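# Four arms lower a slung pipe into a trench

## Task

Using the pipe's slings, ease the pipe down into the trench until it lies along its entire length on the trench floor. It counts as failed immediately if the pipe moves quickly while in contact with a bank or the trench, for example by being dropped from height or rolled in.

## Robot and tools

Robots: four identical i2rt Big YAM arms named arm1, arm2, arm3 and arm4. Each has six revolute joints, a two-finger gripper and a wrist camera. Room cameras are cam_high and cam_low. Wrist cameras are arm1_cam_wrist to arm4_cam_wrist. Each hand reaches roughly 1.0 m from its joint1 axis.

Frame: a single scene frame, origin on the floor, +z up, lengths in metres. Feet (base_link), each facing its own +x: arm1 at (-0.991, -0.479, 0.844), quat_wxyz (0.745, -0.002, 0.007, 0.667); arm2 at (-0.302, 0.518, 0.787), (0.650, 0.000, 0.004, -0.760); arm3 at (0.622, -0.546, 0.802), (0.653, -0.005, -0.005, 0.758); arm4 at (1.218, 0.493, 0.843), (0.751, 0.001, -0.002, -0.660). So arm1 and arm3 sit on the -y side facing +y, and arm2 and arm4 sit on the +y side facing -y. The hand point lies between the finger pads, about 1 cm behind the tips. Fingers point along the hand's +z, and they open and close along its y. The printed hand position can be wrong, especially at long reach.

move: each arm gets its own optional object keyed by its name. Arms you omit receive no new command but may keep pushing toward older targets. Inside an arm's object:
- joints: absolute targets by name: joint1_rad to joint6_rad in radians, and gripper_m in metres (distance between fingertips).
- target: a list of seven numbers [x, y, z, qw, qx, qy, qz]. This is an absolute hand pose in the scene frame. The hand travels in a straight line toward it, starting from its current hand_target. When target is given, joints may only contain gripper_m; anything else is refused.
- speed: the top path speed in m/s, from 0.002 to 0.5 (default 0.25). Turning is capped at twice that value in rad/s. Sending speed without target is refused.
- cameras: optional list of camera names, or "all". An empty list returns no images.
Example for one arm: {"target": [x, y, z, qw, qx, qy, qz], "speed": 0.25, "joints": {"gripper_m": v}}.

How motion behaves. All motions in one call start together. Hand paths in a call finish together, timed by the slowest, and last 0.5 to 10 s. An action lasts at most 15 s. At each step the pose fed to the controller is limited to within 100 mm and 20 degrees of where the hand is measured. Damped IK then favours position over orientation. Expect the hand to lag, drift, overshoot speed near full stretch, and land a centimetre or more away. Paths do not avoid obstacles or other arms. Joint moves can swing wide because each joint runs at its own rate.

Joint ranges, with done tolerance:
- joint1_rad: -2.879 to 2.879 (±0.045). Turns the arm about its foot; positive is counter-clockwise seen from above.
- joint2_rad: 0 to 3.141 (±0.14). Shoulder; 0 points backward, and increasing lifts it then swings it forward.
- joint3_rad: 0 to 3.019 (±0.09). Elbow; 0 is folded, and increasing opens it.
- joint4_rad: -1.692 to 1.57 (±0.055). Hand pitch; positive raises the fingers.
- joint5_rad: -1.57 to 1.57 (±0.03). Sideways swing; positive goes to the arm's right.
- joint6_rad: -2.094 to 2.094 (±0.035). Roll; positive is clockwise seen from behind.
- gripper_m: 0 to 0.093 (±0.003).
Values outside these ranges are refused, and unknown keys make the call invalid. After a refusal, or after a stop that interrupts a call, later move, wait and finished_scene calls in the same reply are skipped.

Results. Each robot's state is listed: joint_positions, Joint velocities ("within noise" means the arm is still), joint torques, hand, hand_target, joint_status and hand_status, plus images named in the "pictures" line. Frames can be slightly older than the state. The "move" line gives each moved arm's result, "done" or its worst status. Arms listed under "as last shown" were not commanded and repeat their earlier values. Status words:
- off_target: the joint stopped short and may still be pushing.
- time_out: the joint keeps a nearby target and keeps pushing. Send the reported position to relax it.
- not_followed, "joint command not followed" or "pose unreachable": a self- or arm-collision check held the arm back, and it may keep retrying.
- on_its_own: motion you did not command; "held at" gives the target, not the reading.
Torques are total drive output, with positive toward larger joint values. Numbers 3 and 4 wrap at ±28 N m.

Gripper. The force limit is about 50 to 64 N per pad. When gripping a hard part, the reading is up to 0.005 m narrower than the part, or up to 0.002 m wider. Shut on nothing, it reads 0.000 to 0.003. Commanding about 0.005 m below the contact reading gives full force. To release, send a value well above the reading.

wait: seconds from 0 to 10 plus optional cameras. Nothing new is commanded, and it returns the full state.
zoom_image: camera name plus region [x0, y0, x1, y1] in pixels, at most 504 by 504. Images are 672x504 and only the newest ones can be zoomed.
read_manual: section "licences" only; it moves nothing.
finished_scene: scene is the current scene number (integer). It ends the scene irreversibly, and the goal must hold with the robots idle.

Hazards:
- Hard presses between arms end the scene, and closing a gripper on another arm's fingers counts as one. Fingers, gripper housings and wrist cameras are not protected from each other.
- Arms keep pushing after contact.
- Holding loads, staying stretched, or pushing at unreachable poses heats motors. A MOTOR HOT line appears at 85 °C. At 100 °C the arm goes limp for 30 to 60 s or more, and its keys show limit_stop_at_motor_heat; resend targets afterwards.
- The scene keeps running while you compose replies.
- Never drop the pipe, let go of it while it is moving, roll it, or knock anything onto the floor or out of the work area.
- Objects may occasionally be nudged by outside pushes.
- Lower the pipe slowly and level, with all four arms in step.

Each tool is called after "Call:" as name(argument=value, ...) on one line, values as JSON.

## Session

Call:
move()

Scene clock: 0.00 s.
Joint torques (N m): no reading
Motor temperatures (°C): arm1=[33 27 27 28 32 28 30] | arm2=[30 31 26 28 28 25 26] | arm3=[31 24 31 27 24 26 28] | arm4=[27 24 27 24 24 25 25]
Heat: arm1: hottest joint1_rad 33 °C; arm2: hottest joint2_rad 31 °C; arm3: hottest joint1_rad 31 °C; arm4: hottest joint1_rad 27 °C.
Joint velocities: within noise
arm1.joint_positions: joint1_rad=+0.003 joint2_rad=+0.650 joint3_rad=+1.390 joint4_rad=-1.304 joint5_rad=-0.225 joint6_rad=-0.341 gripper_m=+0.09396
arm1.joint_status: not commanded
arm1.hand: x=-0.9980 y=-0.2211 z=+1.3819 quat_wxyz=(-0.348, +0.717, -0.500, -0.338) (m; scene frame)
arm1.hand_target: x=-0.9982 y=-0.2232 z=+1.3910 quat_wxyz=(-0.355, +0.714, -0.497, -0.343) (m; scene frame)
arm1.hand_status: not commanded
arm2.joint_positions: joint1_rad=-0.058 joint2_rad=+0.492 joint3_rad=+1.349 joint4_rad=-1.490 joint5_rad=+0.119 joint6_rad=-0.281 gripper_m=+0.09396
arm2.joint_status: not commanded
arm2.hand: x=-0.3561 y=+0.3546 z=+1.2982 quat_wxyz=(-0.182, -0.627, -0.634, +0.414) (m; scene frame)
arm2.hand_target: x=-0.3558 y=+0.3558 z=+1.3095 quat_wxyz=(-0.189, -0.623, -0.629, +0.425) (m; scene frame)
arm2.hand_status: not commanded
arm3.joint_positions: joint1_rad=-0.417 joint2_rad=+0.447 joint3_rad=+1.460 joint4_rad=-1.505 joint5_rad=+0.201 joint6_rad=+0.302 gripper_m=+0.09396
arm3.joint_status: not commanded
arm3.hand: x=+0.6816 y=-0.4329 z=+1.3673 quat_wxyz=(-0.423, +0.366, -0.771, -0.305) (m; scene frame)
arm3.hand_target: x=+0.6807 y=-0.4359 z=+1.3768 quat_wxyz=(-0.430, +0.362, -0.766, -0.313) (m; scene frame)
arm3.hand_status: not commanded
arm4.joint_positions: joint1_rad=+0.445 joint2_rad=+0.523 joint3_rad=+1.406 joint4_rad=-1.382 joint5_rad=+0.000 joint6_rad=+0.478 gripper_m=+0.09396
arm4.joint_status: not commanded
arm4.hand: x=+1.3173 y=+0.3352 z=+1.3983 quat_wxyz=(-0.495, -0.579, -0.635, +0.130) (m; scene frame)
arm4.hand_target: x=+1.3155 y=+0.3381 z=+1.4069 quat_wxyz=(-0.504, -0.575, -0.631, +0.132) (m; scene frame)
arm4.hand_status: not commanded
pictures: arm1_cam_wrist, arm2_cam_wrist, arm3_cam_wrist, arm4_cam_wrist, cam_high, cam_low

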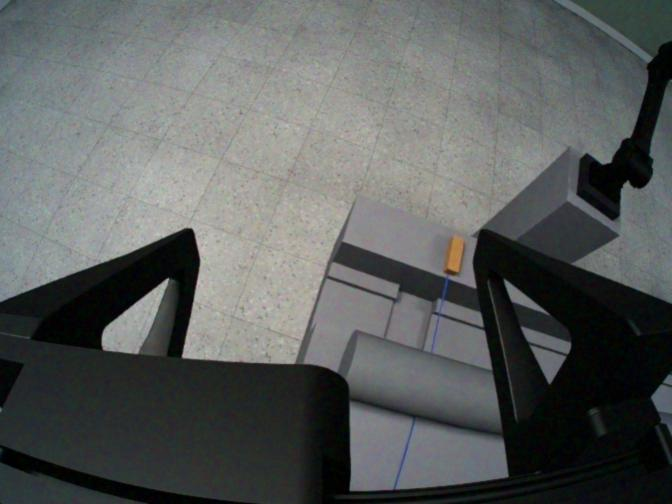

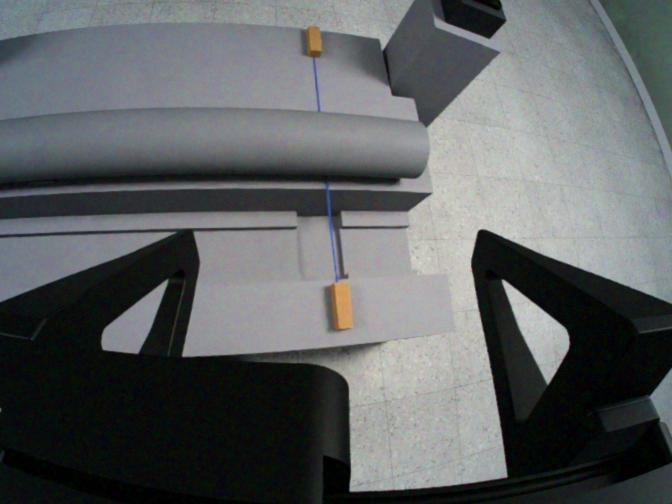

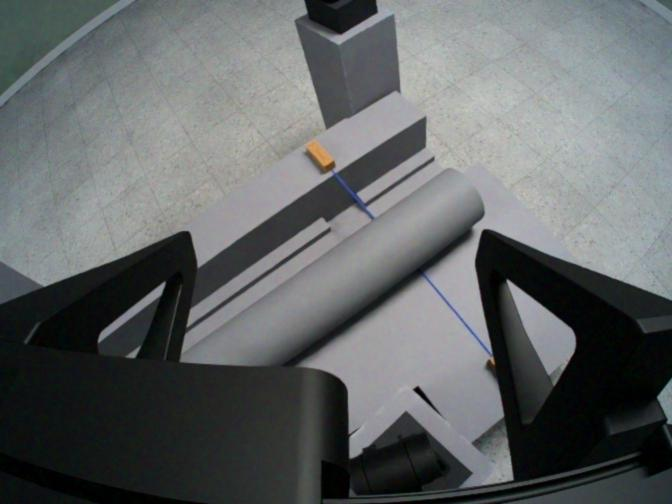

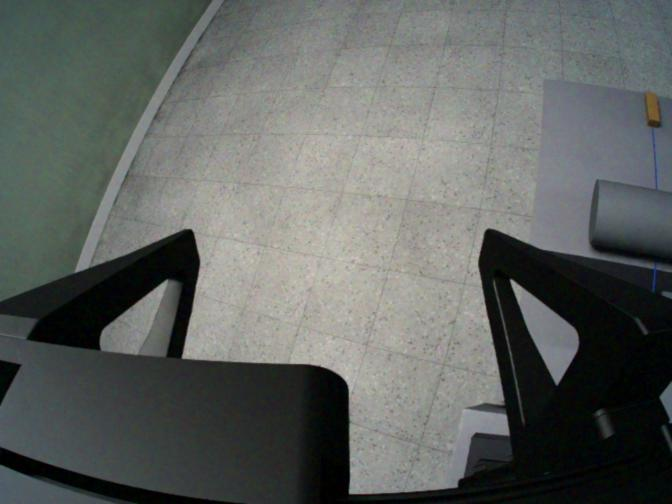

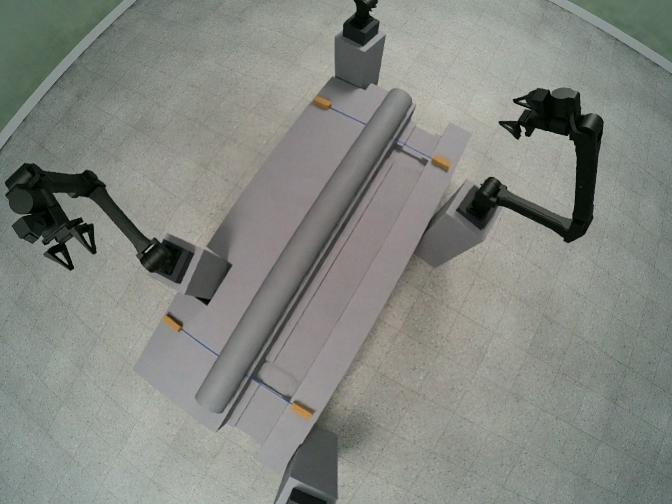

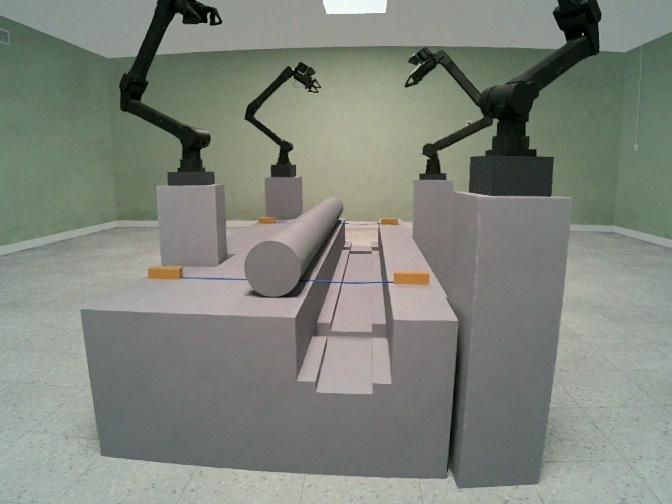

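Call:
move(arm1={"target":[-0.635,-0.53,0.6,0,0.7071,-0.7071,0],"speed":0.35}, arm2={"target":[-0.67,0.285,0.6,0,0.7071,0.7071,0],"speed":0.35}, arm3={"target":[0.955,-0.52,0.6,0,0.7071,-0.7071,0],"speed":0.35}, arm4={"target":[0.92,0.275,0.6,0,0.7071,0.7071,0],"speed":0.35})

Scene clock: 4.07 s.
Joint torques (N m): arm1=[-0.26 -14.68 2.35 1.21 -0.11 0.1] | arm2=[-2.55 -18.2 4.46 0.84 0.06 -0.17] | arm3=[1.26 -9.05 2.89 0.47 0.01 -0.09] | arm4=[1.79 -9.7 2.69 0.57 0.02 0.16]
Motor temperatures (°C): arm1=[33 27 27 28 31 28 30] | arm2=[30 32 27 28 28 25 26] | arm3=[31 24 32 27 24 26 28] | arm4=[27 24 28 24 24 25 25]
Heat: arm1: hottest joint1_rad 33 °C; arm2: hottest joint2_rad 32 °C; arm3: hottest joint3_rad 32 °C; arm4: hottest joint3_rad 28 °C.
move: arm1 done; arm2 off_target; arm3 done; arm4 done
Joint velocities: within noise
arm1.joint_positions: joint1_rad=-1.591 joint2_rad=+2.222 joint3_rad=+0.789 joint4_rad=-0.135 joint5_rad=-0.017 joint6_rad=-1.715 gripper_m=+0.09396
arm1.joint_status: not commanded
arm1.hand: x=-0.6375 y=-0.5263 z=+0.6055 quat_wxyz=(+0.000, +0.712, -0.702, -0.003) (m; scene frame)
arm1.hand_target: x=-0.6350 y=-0.5300 z=+0.6001 quat_wxyz=(+0.000, +0.707, -0.707, +0.000) (m; scene frame)
arm1.hand_status: done (0.007 m and 0.8 deg from the pose sent, 0.916 m and 61.2 deg at the start; pose on its path clipped on 19 of 111 steps)
arm2.joint_positions: joint1_rad=-0.834 joint2_rad=+2.142 joint3_rad=+0.959 joint4_rad=-0.413 joint5_rad=-0.011 joint6_rad=-0.991 gripper_m=+0.09396
arm2.joint_status: not commanded
arm2.hand: x=-0.6548 y=+0.2871 z=+0.5978 quat_wxyz=(-0.004, -0.707, -0.707, -0.012) (m; scene frame)
arm2.hand_target: x=-0.6698 y=+0.2852 z=+0.6003 quat_wxyz=(+0.000, -0.707, -0.707, +0.000) (m; scene frame)
arm2.hand_status: off_target (0.015 m and 1.4 deg from the pose sent, 0.769 m and 53.9 deg at the start)
arm3.joint_positions: joint1_rad=-1.645 joint2_rad=+2.098 joint3_rad=+0.684 joint4_rad=-0.176 joint5_rad=-0.002 joint6_rad=-1.485 gripper_m=+0.09396
arm3.joint_status: not commanded
arm3.hand: x=+0.9493 y=-0.5215 z=+0.6052 quat_wxyz=(+0.001, +0.703, -0.711, -0.002) (m; scene frame)
arm3.hand_target: x=+0.9548 y=-0.5199 z=+0.6002 quat_wxyz=(+0.000, +0.707, -0.707, +0.000) (m; scene frame)
arm3.hand_status: done (0.008 m and 0.8 deg from the pose sent, 0.819 m and 73.0 deg at the start; pose on its path clipped on 68 of 111 steps)
arm4.joint_positions: joint1_rad=-1.073 joint2_rad=+2.217 joint3_rad=+0.816 joint4_rad=-0.159 joint5_rad=-0.001 joint6_rad=-0.952 gripper_m=+0.09396
arm4.joint_status: not commanded
arm4.hand: x=+0.9185 y=+0.2756 z=+0.6093 quat_wxyz=(-0.001, -0.704, -0.710, +0.004) (m; scene frame)
arm4.hand_target: x=+0.9201 y=+0.2752 z=+0.6002 quat_wxyz=(+0.000, -0.707, -0.707, +0.000) (m; scene frame)
arm4.hand_status: done (0.009 m and 0.7 deg from the pose sent, 0.894 m and 61.7 deg at the start; pose on its path clipped on 19 of 111 steps)
pictures: arm1_cam_wrist, arm2_cam_wrist, arm3_cam_wrist, arm4_cam_wrist, cam_high, cam_low

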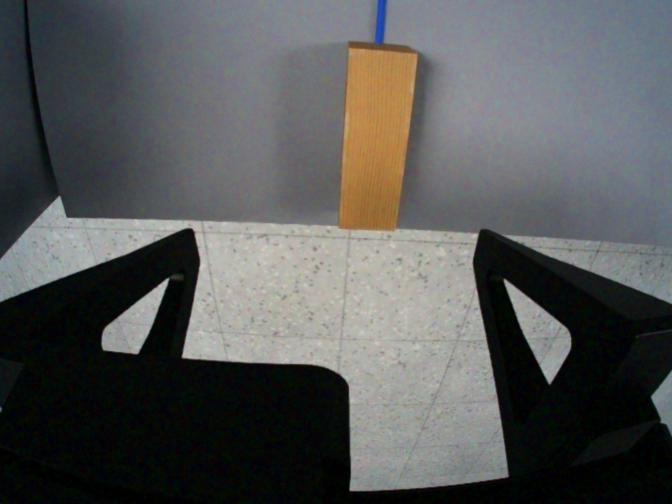

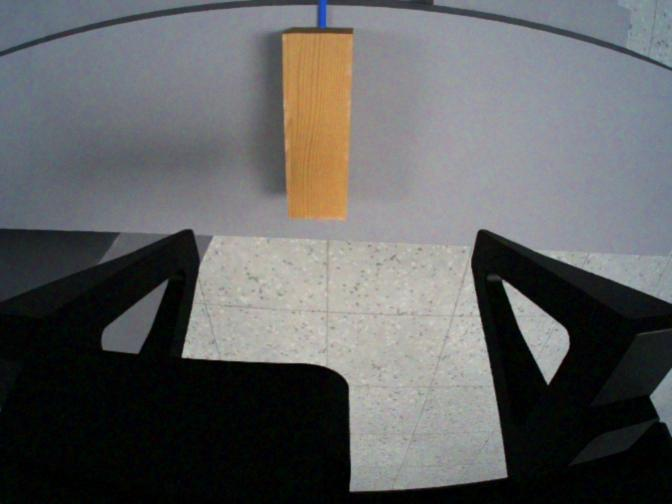

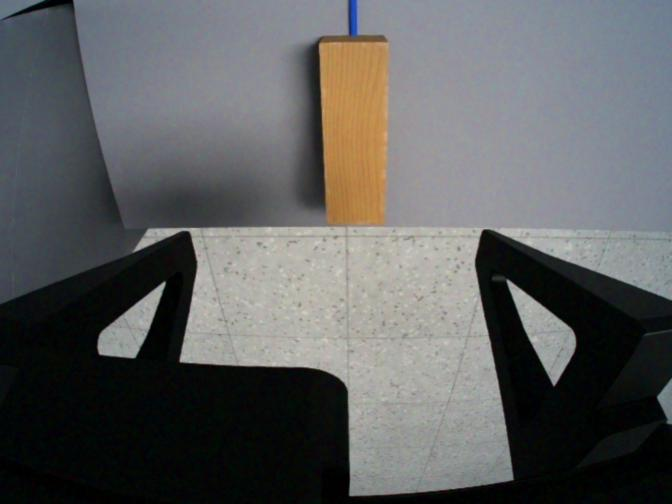

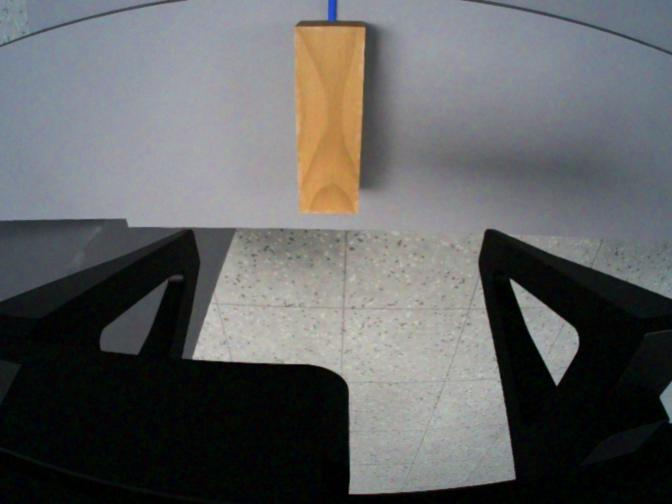

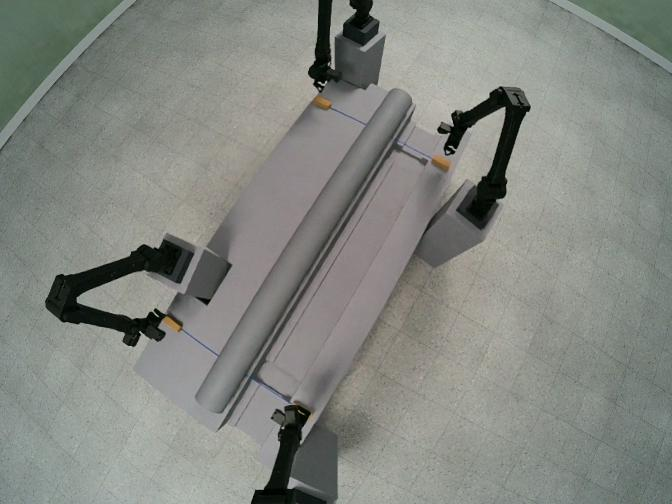

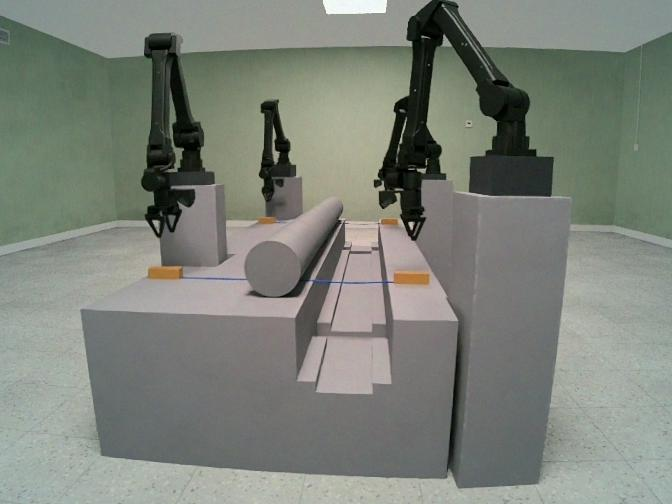

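Call:
move(arm1={"target":[-0.612,-0.536,0.53,0,0.7071,-0.7071,0],"speed":0.2}, arm2={"target":[-0.656,0.287,0.53,0,0.7071,0.7071,0],"speed":0.2}, arm3={"target":[0.964,-0.526,0.53,0,0.7071,-0.7071,0],"speed":0.2}, arm4={"target":[0.925,0.274,0.53,0,0.7071,0.7071,0],"speed":0.2}, cameras=[])

Call:
move(arm1={"target":[-0.612,-0.536,0.461,0,0.7071,-0.7071,0],"speed":0.1}, arm2={"target":[-0.654,0.287,0.456,0,0.7071,0.7071,0],"speed":0.1}, arm3={"target":[0.962,-0.526,0.456,0,0.7071,-0.7071,0],"speed":0.1}, arm4={"target":[0.926,0.274,0.458,0,0.7071,0.7071,0],"speed":0.1})

Scene clock: 6.00 s.
Joint torques (N m): arm1=[-0.38 -16.62 1.5 1.24 -0.11 0.05] | arm2=[-0.09 -19.66 2.51 1.29 0.01 -0.04] | arm3=[0.44 -10.64 1.1 0.57 0 -0.05] | arm4=[2.02 -10.64 1.11 0.57 0.01 0.16]
Motor temperatures (°C): arm1=[33 27 27 28 31 28 30] | arm2=[30 32 27 28 28 25 26] | arm3=[31 24 32 27 24 26 28] | arm4=[27 24 28 24 24 25 25]
Heat: arm1: hottest joint1_rad 33 °C; arm2: hottest joint2_rad 32 °C; arm3: hottest joint3_rad 32 °C; arm4: hottest joint3_rad 28 °C.
move: arm1 done; arm2 off_target; arm3 done; arm4 done
Joint velocities: within noise
arm1.joint_positions: joint1_rad=-1.594 joint2_rad=+2.439 joint3_rad=+0.944 joint4_rad=-0.074 joint5_rad=-0.017 joint6_rad=-1.715 gripper_m=+0.09396
arm1.joint_status: not commanded
arm1.hand: x=-0.6128 y=-0.5318 z=+0.5355 quat_wxyz=(+0.000, +0.711, -0.704, -0.003) (m; scene frame)
arm1.hand_target: x=-0.6122 y=-0.5359 z=+0.5301 quat_wxyz=(+0.000, +0.707, -0.707, +0.000) (m; scene frame)
arm1.hand_status: done (0.007 m and 0.7 deg from the pose sent, 0.080 m and 0.8 deg at the start)
arm2.joint_positions: joint1_rad=-0.834 joint2_rad=+2.322 joint3_rad=+0.982 joint4_rad=-0.257 joint5_rad=-0.011 joint6_rad=-0.991 gripper_m=+0.09396
arm2.joint_status: not commanded
arm2.hand: x=-0.6459 y=+0.2936 z=+0.5281 quat_wxyz=(-0.004, -0.707, -0.707, -0.012) (m; scene frame)
arm2.hand_target: x=-0.6559 y=+0.2870 z=+0.5303 quat_wxyz=(+0.000, -0.707, -0.707, +0.000) (m; scene frame)
arm2.hand_status: off_target (0.012 m and 1.5 deg from the pose sent, 0.068 m and 1.4 deg at the start)
arm3.joint_positions: joint1_rad=-1.654 joint2_rad=+2.333 joint3_rad=+0.788 joint4_rad=-0.040 joint5_rad=-0.001 joint6_rad=-1.504 gripper_m=+0.09396
arm3.joint_status: not commanded
arm3.hand: x=+0.9632 y=-0.5235 z=+0.5349 quat_wxyz=(+0.000, +0.707, -0.707, -0.001) (m; scene frame)
arm3.hand_target: x=+0.9641 y=-0.5260 z=+0.5301 quat_wxyz=(+0.000, +0.707, -0.707, +0.000) (m; scene frame)
arm3.hand_status: done (0.006 m and 0.1 deg from the pose sent, 0.077 m and 0.8 deg at the start)
arm4.joint_positions: joint1_rad=-1.066 joint2_rad=+2.430 joint3_rad=+0.902 joint4_rad=-0.029 joint5_rad=-0.001 joint6_rad=-0.943 gripper_m=+0.09396
arm4.joint_status: not commanded
arm4.hand: x=+0.9193 y=+0.2730 z=+0.5386 quat_wxyz=(-0.001, -0.705, -0.709, +0.005) (m; scene frame)
arm4.hand_target: x=+0.9251 y=+0.2741 z=+0.5302 quat_wxyz=(+0.000, -0.707, -0.707, +0.000) (m; scene frame)
arm4.hand_status: done (0.010 m and 0.7 deg from the pose sent, 0.080 m and 0.7 deg at the start)
pictures: none
No camera images: "cameras" was empty.

Scene clock: 7.43 s.
Joint torques (N m): arm1=[-0.21 -16.56 0.75 1.26 -0.11 0.07] | arm2=[-0.21 -19.02 1.87 1.4 -0.03 -0.04] | arm3=[0.32 -11.11 0.13 0.58 0 -0.06] | arm4=[2.14 -10.7 0.61 0.65 0.01 0.17]
Motor temperatures (°C): arm1=[33 28 27 28 31 28 30] | arm2=[30 32 27 28 28 25 26] | arm3=[31 24 32 27 24 26 28] | arm4=[27 24 28 24 24 25 25]
Heat: arm1: hottest joint1_rad 33 °C; arm2: hottest joint2_rad 32 °C; arm3: hottest joint3_rad 32 °C; arm4: hottest joint3_rad 28 °C.
move: arm1 done; arm2 done; arm3 done; arm4 off_target
Joint velocities: within noise
arm1.joint_positions: joint1_rad=-1.594 joint2_rad=+2.628 joint3_rad=+1.063 joint4_rad=+0.003 joint5_rad=-0.017 joint6_rad=-1.715 gripper_m=+0.09396
arm1.joint_status: not commanded
arm1.hand: x=-0.6083 y=-0.5333 z=+0.4685 quat_wxyz=(-0.002, +0.711, -0.704, +0.000) (m; scene frame)
arm1.hand_target: x=-0.6121 y=-0.5359 z=+0.4612 quat_wxyz=(+0.000, +0.707, -0.707, +0.000) (m; scene frame)
arm1.hand_status: done (0.009 m and 0.6 deg from the pose sent, 0.075 m and 0.7 deg at the start)
arm2.joint_positions: joint1_rad=-0.834 joint2_rad=+2.510 joint3_rad=+1.074 joint4_rad=-0.148 joint5_rad=-0.010 joint6_rad=-0.991 gripper_m=+0.09396
arm2.joint_status: not commanded
arm2.hand: x=-0.6501 y=+0.2916 z=+0.4597 quat_wxyz=(-0.003, -0.707, -0.707, -0.006) (m; scene frame)
arm2.hand_target: x=-0.6538 y=+0.2870 z=+0.4561 quat_wxyz=(+0.000, -0.707, -0.707, +0.000) (m; scene frame)
arm2.hand_status: done (0.007 m and 0.8 deg from the pose sent, 0.073 m and 1.5 deg at the start)
arm3.joint_positions: joint1_rad=-1.654 joint2_rad=+2.555 joint3_rad=+0.897 joint4_rad=+0.077 joint5_rad=-0.001 joint6_rad=-1.504 gripper_m=+0.09396
arm3.joint_status: not commanded
arm3.hand: x=+0.9647 y=-0.5233 z=+0.4622 quat_wxyz=(-0.002, +0.707, -0.707, +0.001) (m; scene frame)
arm3.hand_target: x=+0.9620 y=-0.5260 z=+0.4561 quat_wxyz=(+0.000, +0.707, -0.707, +0.000) (m; scene frame)
arm3.hand_status: done (0.007 m and 0.3 deg from the pose sent, 0.079 m and 0.1 deg at the start)
arm4.joint_positions: joint1_rad=-1.066 joint2_rad=+2.629 joint3_rad=+1.023 joint4_rad=+0.052 joint5_rad=-0.001 joint6_rad=-0.942 gripper_m=+0.09396
arm4.joint_status: not commanded
arm4.hand: x=+0.9169 y=+0.2710 z=+0.4692 quat_wxyz=(-0.001, -0.705, -0.709, +0.007) (m; scene frame)
arm4.hand_target: x=+0.9260 y=+0.2743 z=+0.4586 quat_wxyz=(+0.000, -0.707, -0.707, +0.000) (m; scene frame)
arm4.hand_status: off_target (0.015 m and 0.8 deg from the pose sent, 0.081 m and 0.7 deg at the start)
pictures: arm1_cam_wrist, arm2_cam_wrist, arm3_cam_wrist, arm4_cam_wrist, cam_high, cam_low

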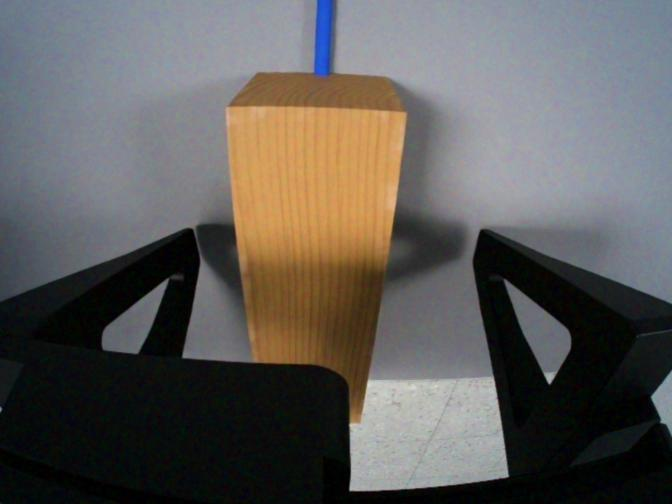

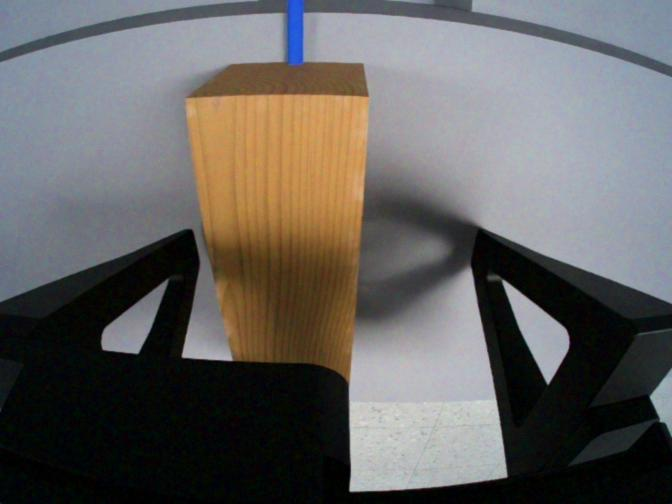

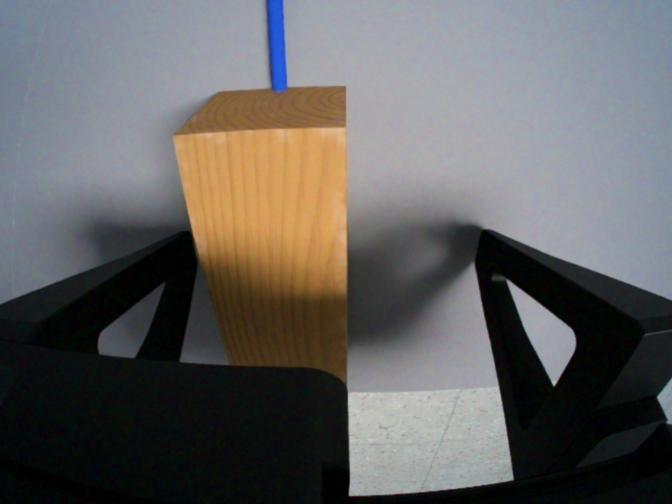

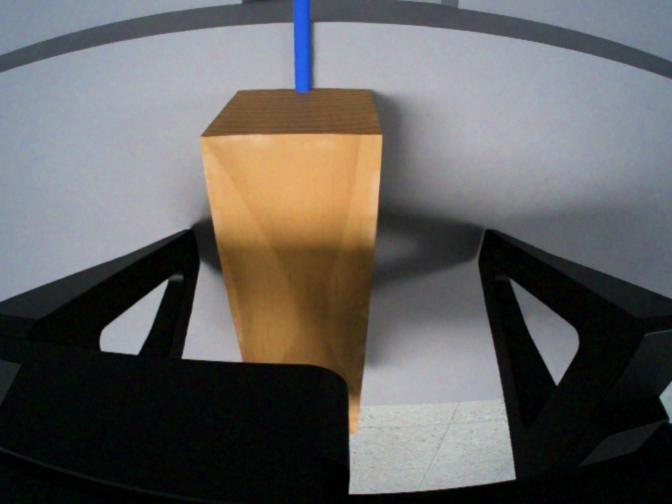

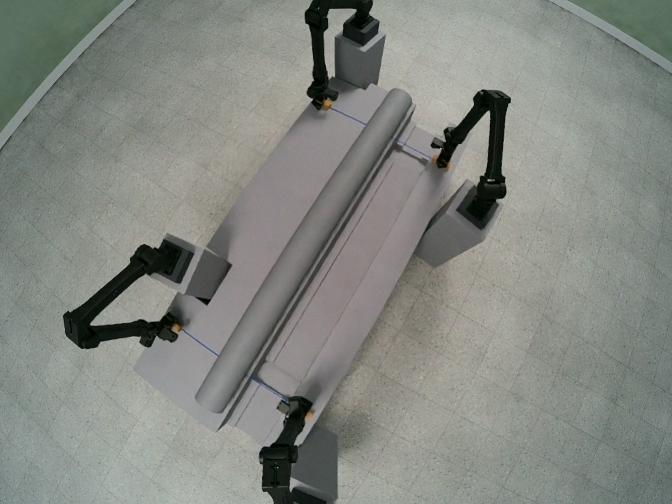

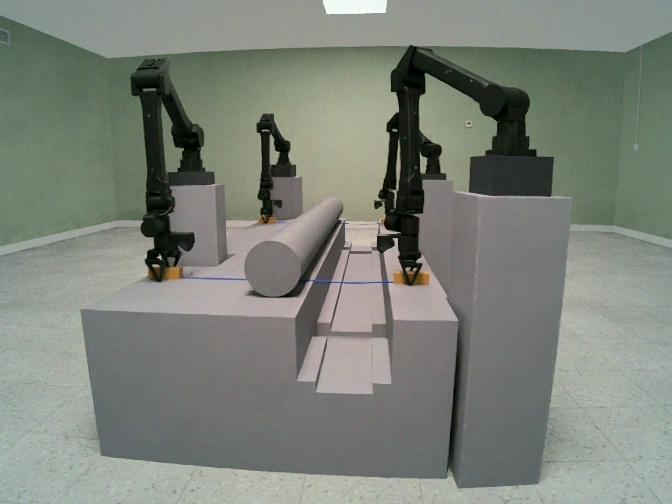

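Call:
move(arm1={"joints":{"gripper_m":0.03}}, arm2={"joints":{"gripper_m":0.03}}, arm3={"joints":{"gripper_m":0.03}}, arm4={"joints":{"gripper_m":0.03}}, cameras=["arm1_cam_wrist","arm3_cam_wrist"])

Call:
move(arm1={"target":[-0.615,-0.43,0.68,0,0.7071,-0.7071,0],"speed":0.15}, arm2={"target":[-0.655,0.12,0.71,0,0.7071,0.7071,0],"speed":0.15}, arm3={"target":[0.955,-0.43,0.68,0,0.7071,-0.7071,0],"speed":0.15}, arm4={"target":[0.925,0.12,0.71,0,0.7071,0.7071,0],"speed":0.15}, cameras=["cam_high","cam_low"])

Call:
zoom_image(camera="cam_low", region=[140, 150, 460, 400])

Scene clock: 8.50 s.
Joint torques (N m): arm1=[-0.21 -16.85 0.64 1.25 -0.13 0.07] | arm2=[0.44 -19.19 1.73 1.28 0 -0.01] | arm3=[0.32 -11.16 0.13 0.57 -0.01 -0.06] | arm4=[2.02 -10.75 0.59 0.65 0 0.15]
Motor temperatures (°C): arm1=[33 28 27 28 31 28 30] | arm2=[30 32 27 28 28 25 26] | arm3=[31 25 32 27 24 26 28] | arm4=[27 24 28 24 24 25 25]
Heat: arm1: hottest joint1_rad 33 °C; arm2: hottest joint2_rad 32 °C; arm3: hottest joint3_rad 32 °C; arm4: hottest joint3_rad 28 °C.
move: arm1 off_target; arm2 off_target; arm3 off_target; arm4 off_target
Joint velocities: within noise
arm1.joint_positions: joint1_rad=-1.594 joint2_rad=+2.628 joint3_rad=+1.063 joint4_rad=+0.003 joint5_rad=-0.016 joint6_rad=-1.715 gripper_m=+0.03545
arm1.joint_status: gripper_m off_target (ended at +0.03548, target +0.03000)
arm1.hand: x=-0.6082 y=-0.5333 z=+0.4685 quat_wxyz=(-0.002, +0.711, -0.704, +0.000) (m; scene frame)
arm1.hand_target: x=-0.6121 y=-0.5359 z=+0.4612 quat_wxyz=(+0.000, +0.707, -0.707, +0.000) (m; scene frame)
arm1.hand_status: not commanded
arm2.joint_positions: joint1_rad=-0.834 joint2_rad=+2.511 joint3_rad=+1.074 joint4_rad=-0.147 joint5_rad=-0.010 joint6_rad=-0.991 gripper_m=+0.03598
arm2.joint_status: gripper_m off_target (ended at +0.03601, target +0.03000)
arm2.hand: x=-0.6501 y=+0.2917 z=+0.4596 quat_wxyz=(-0.002, -0.707, -0.707, -0.006) (m; scene frame)
arm2.hand_target: x=-0.6539 y=+0.2870 z=+0.4561 quat_wxyz=(+0.000, -0.707, -0.707, +0.000) (m; scene frame)
arm2.hand_status: not commanded
arm3.joint_positions: joint1_rad=-1.654 joint2_rad=+2.555 joint3_rad=+0.897 joint4_rad=+0.077 joint5_rad=+0.000 joint6_rad=-1.506 gripper_m=+0.03498
arm3.joint_status: gripper_m off_target (ended at +0.03501, target +0.03000)
arm3.hand: x=+0.9647 y=-0.5234 z=+0.4622 quat_wxyz=(-0.002, +0.707, -0.707, +0.001) (m; scene frame)
arm3.hand_target: x=+0.9620 y=-0.5260 z=+0.4561 quat_wxyz=(+0.000, +0.707, -0.707, +0.000) (m; scene frame)
arm3.hand_status: not commanded
arm4.joint_positions: joint1_rad=-1.065 joint2_rad=+2.629 joint3_rad=+1.023 joint4_rad=+0.053 joint5_rad=-0.001 joint6_rad=-0.941 gripper_m=+0.03437
arm4.joint_status: gripper_m off_target (ended at +0.03440, target +0.03000)
arm4.hand: x=+0.9170 y=+0.2706 z=+0.4692 quat_wxyz=(-0.001, -0.705, -0.709, +0.007) (m; scene frame)
arm4.hand_target: x=+0.9260 y=+0.2742 z=+0.4586 quat_wxyz=(+0.000, -0.707, -0.707, +0.000) (m; scene frame)
arm4.hand_status: not commanded
pictures: arm1_cam_wrist, arm3_cam_wrist

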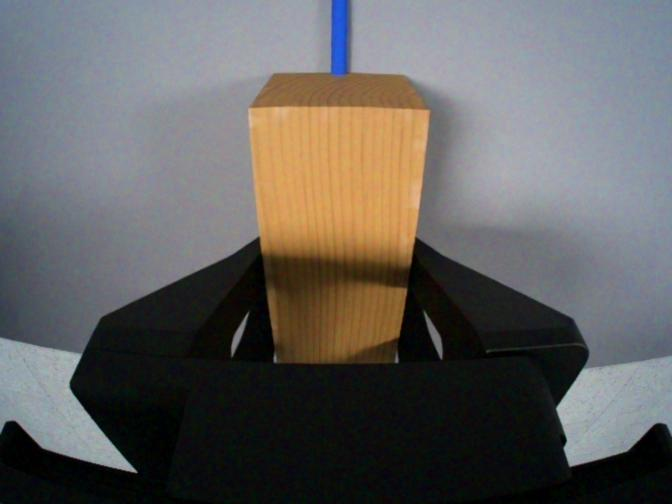

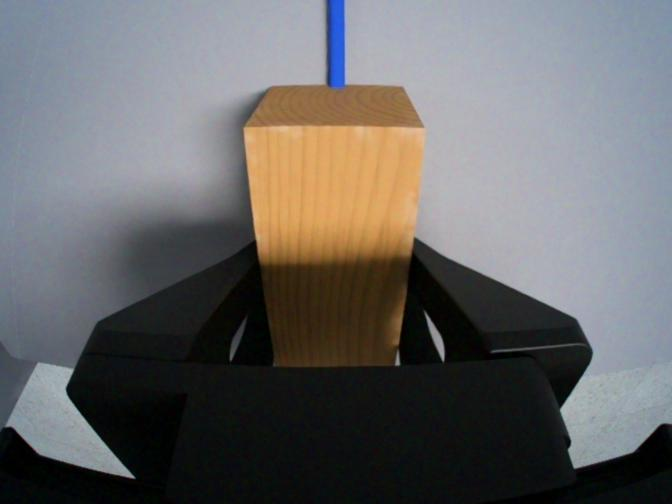

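Scene clock: 11.33 s.
Joint torques (N m): arm1=[0.79 -16.38 2.78 0.35 -0.11 0.1] | arm2=[0.32 -23.36 7.68 0.42 -0.02 0.03] | arm3=[1.44 -12.04 3.51 -0.13 -0.11 0.06] | arm4=[1.79 -14.68 6.78 -0.44 0.01 0.16]
Motor temperatures (°C): arm1=[33 28 27 27 31 28 30] | arm2=[29 32 27 28 28 25 26] | arm3=[31 25 32 27 24 26 28] | arm4=[27 25 28 24 24 25 25]
Heat: arm1: hottest joint1_rad 33 °C; arm2: hottest joint2_rad 32 °C; arm3: hottest joint3_rad 32 °C; arm4: hottest joint3_rad 28 °C.
move: arm1 done; arm2 off_target; arm3 done; arm4 off_target
Joint velocities: within noise
arm1.joint_positions: joint1_rad=-1.336 joint2_rad=+2.009 joint3_rad=+0.806 joint4_rad=-0.342 joint5_rad=-0.014 joint6_rad=-1.451 gripper_m=+0.03545
arm1.joint_status: not commanded
arm1.hand: x=-0.6082 y=-0.4312 z=+0.6800 quat_wxyz=(-0.007, +0.709, -0.706, +0.003) (m; scene frame)
arm1.hand_target: x=-0.6148 y=-0.4301 z=+0.6801 quat_wxyz=(+0.000, +0.707, -0.707, +0.000) (m; scene frame)
arm1.hand_status: done (0.007 m and 1.0 deg from the pose sent, 0.236 m and 0.6 deg at the start)
arm2.joint_positions: joint1_rad=-0.579 joint2_rad=+2.074 joint3_rad=+1.245 joint4_rad=-0.795 joint5_rad=-0.010 joint6_rad=-0.739 gripper_m=+0.03598
arm2.joint_status: not commanded
arm2.hand: x=-0.6427 y=+0.1413 z=+0.6861 quat_wxyz=(+0.000, -0.706, -0.708, -0.028) (m; scene frame)
arm2.hand_target: x=-0.6543 y=+0.1206 z=+0.7103 quat_wxyz=(+0.000, -0.707, -0.707, +0.000) (m; scene frame)
arm2.hand_status: off_target (0.034 m and 3.2 deg from the pose sent, 0.304 m and 0.8 deg at the start)
arm3.joint_positions: joint1_rad=-1.391 joint2_rad=+1.905 joint3_rad=+0.721 joint4_rad=-0.418 joint5_rad=-0.002 joint6_rad=-1.244 gripper_m=+0.03498
arm3.joint_status: not commanded
arm3.hand: x=+0.9515 y=-0.4338 z=+0.6715 quat_wxyz=(+0.008, +0.708, -0.707, -0.004) (m; scene frame)
arm3.hand_target: x=+0.9549 y=-0.4300 z=+0.6797 quat_wxyz=(+0.000, +0.707, -0.707, +0.000) (m; scene frame)
arm3.hand_status: done (0.010 m and 1.0 deg from the pose sent, 0.237 m and 0.2 deg at the start)
arm4.joint_positions: joint1_rad=-0.799 joint2_rad=+2.076 joint3_rad=+1.060 joint4_rad=-0.581 joint5_rad=+0.000 joint6_rad=-0.679 gripper_m=+0.03436
arm4.joint_status: not commanded
arm4.hand: x=+0.9333 y=+0.1336 z=+0.6985 quat_wxyz=(+0.000, -0.704, -0.710, -0.014) (m; scene frame)
arm4.hand_target: x=+0.9253 y=+0.1203 z=+0.7101 quat_wxyz=(+0.000, -0.707, -0.707, +0.000) (m; scene frame)
arm4.hand_status: off_target (0.020 m and 1.7 deg from the pose sent, 0.284 m and 0.9 deg at the start)
pictures: cam_high, cam_low

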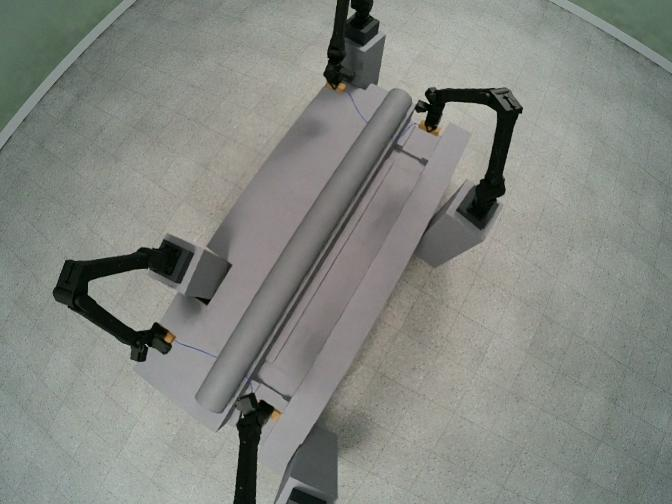

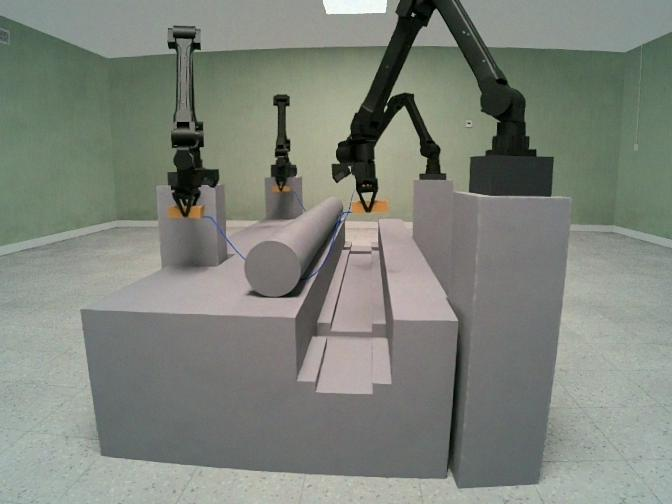

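Scaled by 1.575.

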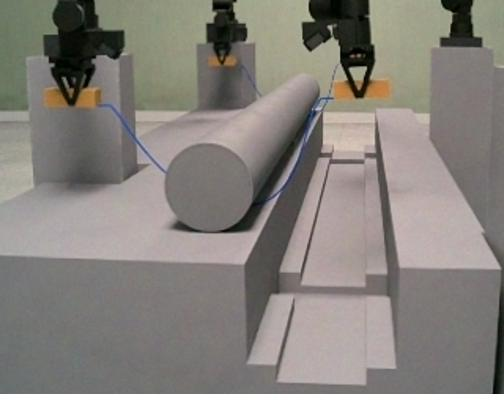

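Combine remaining lift: go to the taut target, then up, as before.

Call:
move(arm1={"target":[-0.62,-0.41,0.76,0,0.7071,-0.7071,0],"speed":0.05}, arm2={"target":[-0.66,0.09,0.79,0,0.7071,0.7071,0],"speed":0.05}, arm3={"target":[0.96,-0.41,0.765,0,0.7071,-0.7071,0],"speed":0.05}, arm4={"target":[0.92,0.09,0.785,0,0.7071,0.7071,0],"speed":0.05}, cameras=["cam_low"])

Call:
move(arm1={"target":[-0.62,-0.42,0.83,0,0.7071,-0.7071,0],"speed":0.05}, arm2={"target":[-0.67,0.065,0.86,0,0.7071,0.7071,0],"speed":0.05}, arm3={"target":[0.97,-0.42,0.84,0,0.7071,-0.7071,0],"speed":0.05}, arm4={"target":[0.91,0.065,0.855,0,0.7071,0.7071,0],"speed":0.05}, cameras=["cam_low","cam_high"])

Call:
zoom_image(camera="cam_low", region=[140, 150, 460, 400])

Scene clock: 14.07 s.
Joint torques (N m): arm1=[-1.03 -19.6 4.66 -0.23 0.11 0] | arm2=[-0.67 -27.87 10.47 -0.47 -0.06 -0.11] | arm3=[-0.67 -14.62 7.64 -1.52 0.71 -0.07] | arm4=[0.44 -19.43 8.36 -1.95 0.04 0.05]
Motor temperatures (°C): arm1=[33 28 27 27 31 28 30] | arm2=[29 33 27 28 28 25 26] | arm3=[31 25 32 27 24 26 29] | arm4=[27 25 28 24 24 25 25]
Heat: arm1: hottest joint1_rad 33 °C; arm2: hottest joint2_rad 33 °C; arm3: hottest joint3_rad 32 °C; arm4: hottest joint3_rad 28 °C.
move: arm1 off_target; arm2 off_target; arm3 off_target; arm4 off_target
Joint velocities: within noise
arm1.joint_positions: joint1_rad=-1.257 joint2_rad=+1.833 joint3_rad=+0.789 joint4_rad=-0.545 joint5_rad=-0.020 joint6_rad=-1.388 gripper_m=+0.03545
arm1.joint_status: not commanded
arm1.hand: x=-0.6270 y=-0.4022 z=+0.7402 quat_wxyz=(+0.009, +0.714, -0.700, -0.012) (m; scene frame)
arm1.hand_target: x=-0.6201 y=-0.4098 z=+0.7588 quat_wxyz=(+0.000, +0.707, -0.707, +0.000) (m; scene frame)
arm1.hand_status: off_target (0.022 m and 2.1 deg from the pose sent, 0.084 m and 0.9 deg at the start)
arm2.joint_positions: joint1_rad=-0.544 joint2_rad=+2.036 joint3_rad=+1.346 joint4_rad=-0.986 joint5_rad=-0.009 joint6_rad=-0.701 gripper_m=+0.03598
arm2.joint_status: not commanded
arm2.hand: x=-0.6373 y=+0.1198 z=+0.7345 quat_wxyz=(+0.004, -0.706, -0.706, -0.053) (m; scene frame)
arm2.hand_target: x=-0.6579 y=+0.0926 z=+0.7899 quat_wxyz=(+0.000, -0.707, -0.707, +0.000) (m; scene frame)
arm2.hand_status: off_target (0.067 m and 6.1 deg from the pose sent, 0.117 m and 3.2 deg at the start)
arm3.joint_positions: joint1_rad=-1.318 joint2_rad=+1.739 joint3_rad=+0.739 joint4_rad=-0.656 joint5_rad=-0.021 joint6_rad=-1.180 gripper_m=+0.03493
arm3.joint_status: not commanded
arm3.hand: x=+0.9319 y=-0.4111 z=+0.7309 quat_wxyz=(+0.030, +0.710, -0.703, -0.021) (m; scene frame)
arm3.hand_target: x=+0.9588 y=-0.4101 z=+0.7632 quat_wxyz=(+0.000, +0.707, -0.707, +0.000) (m; scene frame)
arm3.hand_status: off_target (0.044 m and 4.3 deg from the pose sent, 0.097 m and 1.0 deg at the start)
arm4.joint_positions: joint1_rad=-0.754 joint2_rad=+2.029 joint3_rad=+1.146 joint4_rad=-0.752 joint5_rad=+0.000 joint6_rad=-0.638 gripper_m=+0.03435
arm4.joint_status: not commanded
arm4.hand: x=+0.9392 y=+0.1071 z=+0.7395 quat_wxyz=(+0.003, -0.702, -0.711, -0.033) (m; scene frame)
arm4.hand_target: x=+0.9209 y=+0.0910 z=+0.7835 quat_wxyz=(+0.000, -0.707, -0.707, +0.000) (m; scene frame)
arm4.hand_status: off_target (0.052 m and 3.9 deg from the pose sent, 0.098 m and 1.7 deg at the start)
pictures: cam_low

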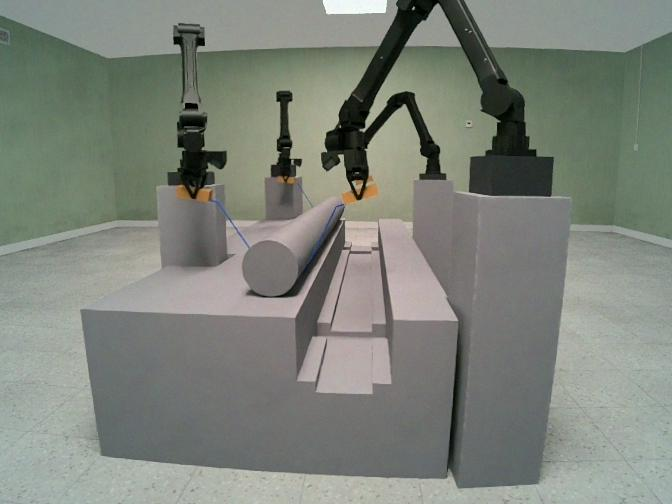

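Scene clock: 16.60 s.
Joint torques (N m): arm1=[-2.43 -20.25 8.66 -0.96 0.42 -0.2] | arm2=[-2.02 -31.33 11.77 -1.96 0.12 -0.09] | arm3=[-2.26 -14.97 10.91 -2 0.85 -0.23] | arm4=[-0.21 -22.24 9.55 -2.81 0.09 0.02]
Motor temperatures (°C): arm1=[33 28 27 27 31 28 30] | arm2=[29 33 28 28 28 25 26] | arm3=[31 25 33 27 24 26 29] | arm4=[27 25 28 24 24 25 26]
Heat: arm1: hottest joint1_rad 33 °C; arm2: hottest joint2_rad 33 °C; arm3: hottest joint3_rad 33 °C; arm4: hottest joint3_rad 28 °C.
move: arm1 off_target; arm2 off_target; arm3 off_target; arm4 off_target
Joint velocities: within noise
arm1.joint_positions: joint1_rad=-1.263 joint2_rad=+1.680 joint3_rad=+0.789 joint4_rad=-0.735 joint5_rad=-0.027 joint6_rad=-1.388 gripper_m=+0.03545
arm1.joint_status: not commanded
arm1.hand: x=-0.6419 y=-0.4057 z=+0.7949 quat_wxyz=(+0.022, +0.711, -0.702, -0.025) (m; scene frame)
arm1.hand_target: x=-0.6211 y=-0.4196 z=+0.8278 quat_wxyz=(+0.001, +0.707, -0.707, +0.001) (m; scene frame)
arm1.hand_status: off_target (0.044 m and 3.9 deg from the pose sent, 0.092 m and 2.1 deg at the start)
arm2.joint_positions: joint1_rad=-0.514 joint2_rad=+2.042 joint3_rad=+1.500 joint4_rad=-1.131 joint5_rad=-0.011 joint6_rad=-0.680 gripper_m=+0.03598
arm2.joint_status: not commanded
arm2.hand: x=-0.6465 y=+0.0815 z=+0.7794 quat_wxyz=(+0.004, -0.703, -0.709, -0.052) (m; scene frame)
arm2.hand_target: x=-0.6671 y=+0.0683 z=+0.8570 quat_wxyz=(+0.000, -0.707, -0.707, +0.001) (m; scene frame)
arm2.hand_status: off_target (0.086 m and 6.0 deg from the pose sent, 0.141 m and 6.1 deg at the start)
arm3.joint_positions: joint1_rad=-1.336 joint2_rad=+1.603 joint3_rad=+0.791 joint4_rad=-0.877 joint5_rad=-0.021 joint6_rad=-1.196 gripper_m=+0.03491
arm3.joint_status: not commanded
arm3.hand: x=+0.9317 y=-0.4171 z=+0.7902 quat_wxyz=(+0.045, +0.709, -0.704, -0.029) (m; scene frame)
arm3.hand_target: x=+0.9672 y=-0.4204 z=+0.8374 quat_wxyz=(+0.000, +0.706, -0.708, +0.002) (m; scene frame)
arm3.hand_status: off_target (0.063 m and 6.1 deg from the pose sent, 0.116 m and 4.3 deg at the start)
arm4.joint_positions: joint1_rad=-0.733 joint2_rad=+1.997 joint3_rad=+1.272 joint4_rad=-0.923 joint5_rad=-0.001 joint6_rad=-0.620 gripper_m=+0.03434
arm4.joint_status: not commanded
arm4.hand: x=+0.9303 y=+0.0762 z=+0.7884 quat_wxyz=(+0.005, -0.701, -0.712, -0.040) (m; scene frame)
arm4.hand_target: x=+0.9115 y=+0.0665 z=+0.8511 quat_wxyz=(+0.000, -0.707, -0.707, +0.000) (m; scene frame)
arm4.hand_status: off_target (0.070 m and 4.7 deg from the pose sent, 0.126 m and 3.9 deg at the start)
pictures: cam_high, cam_low

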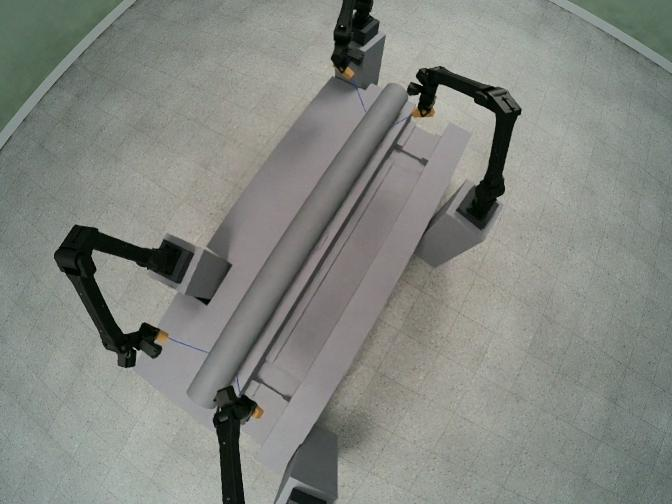

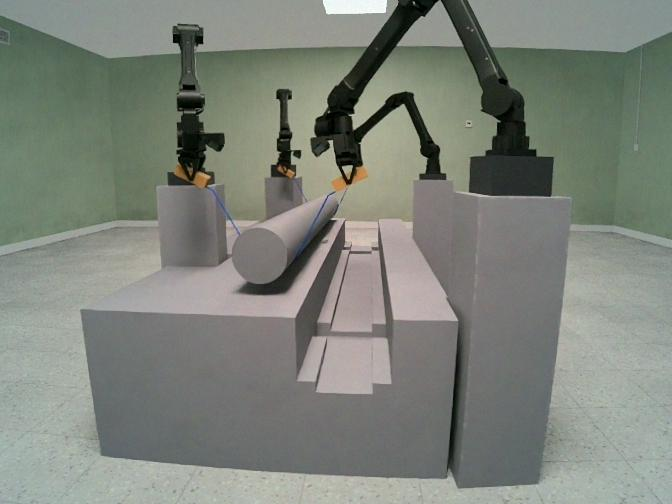

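Scaled by 1.575.

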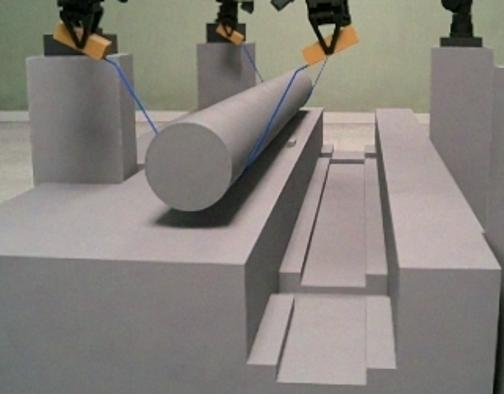

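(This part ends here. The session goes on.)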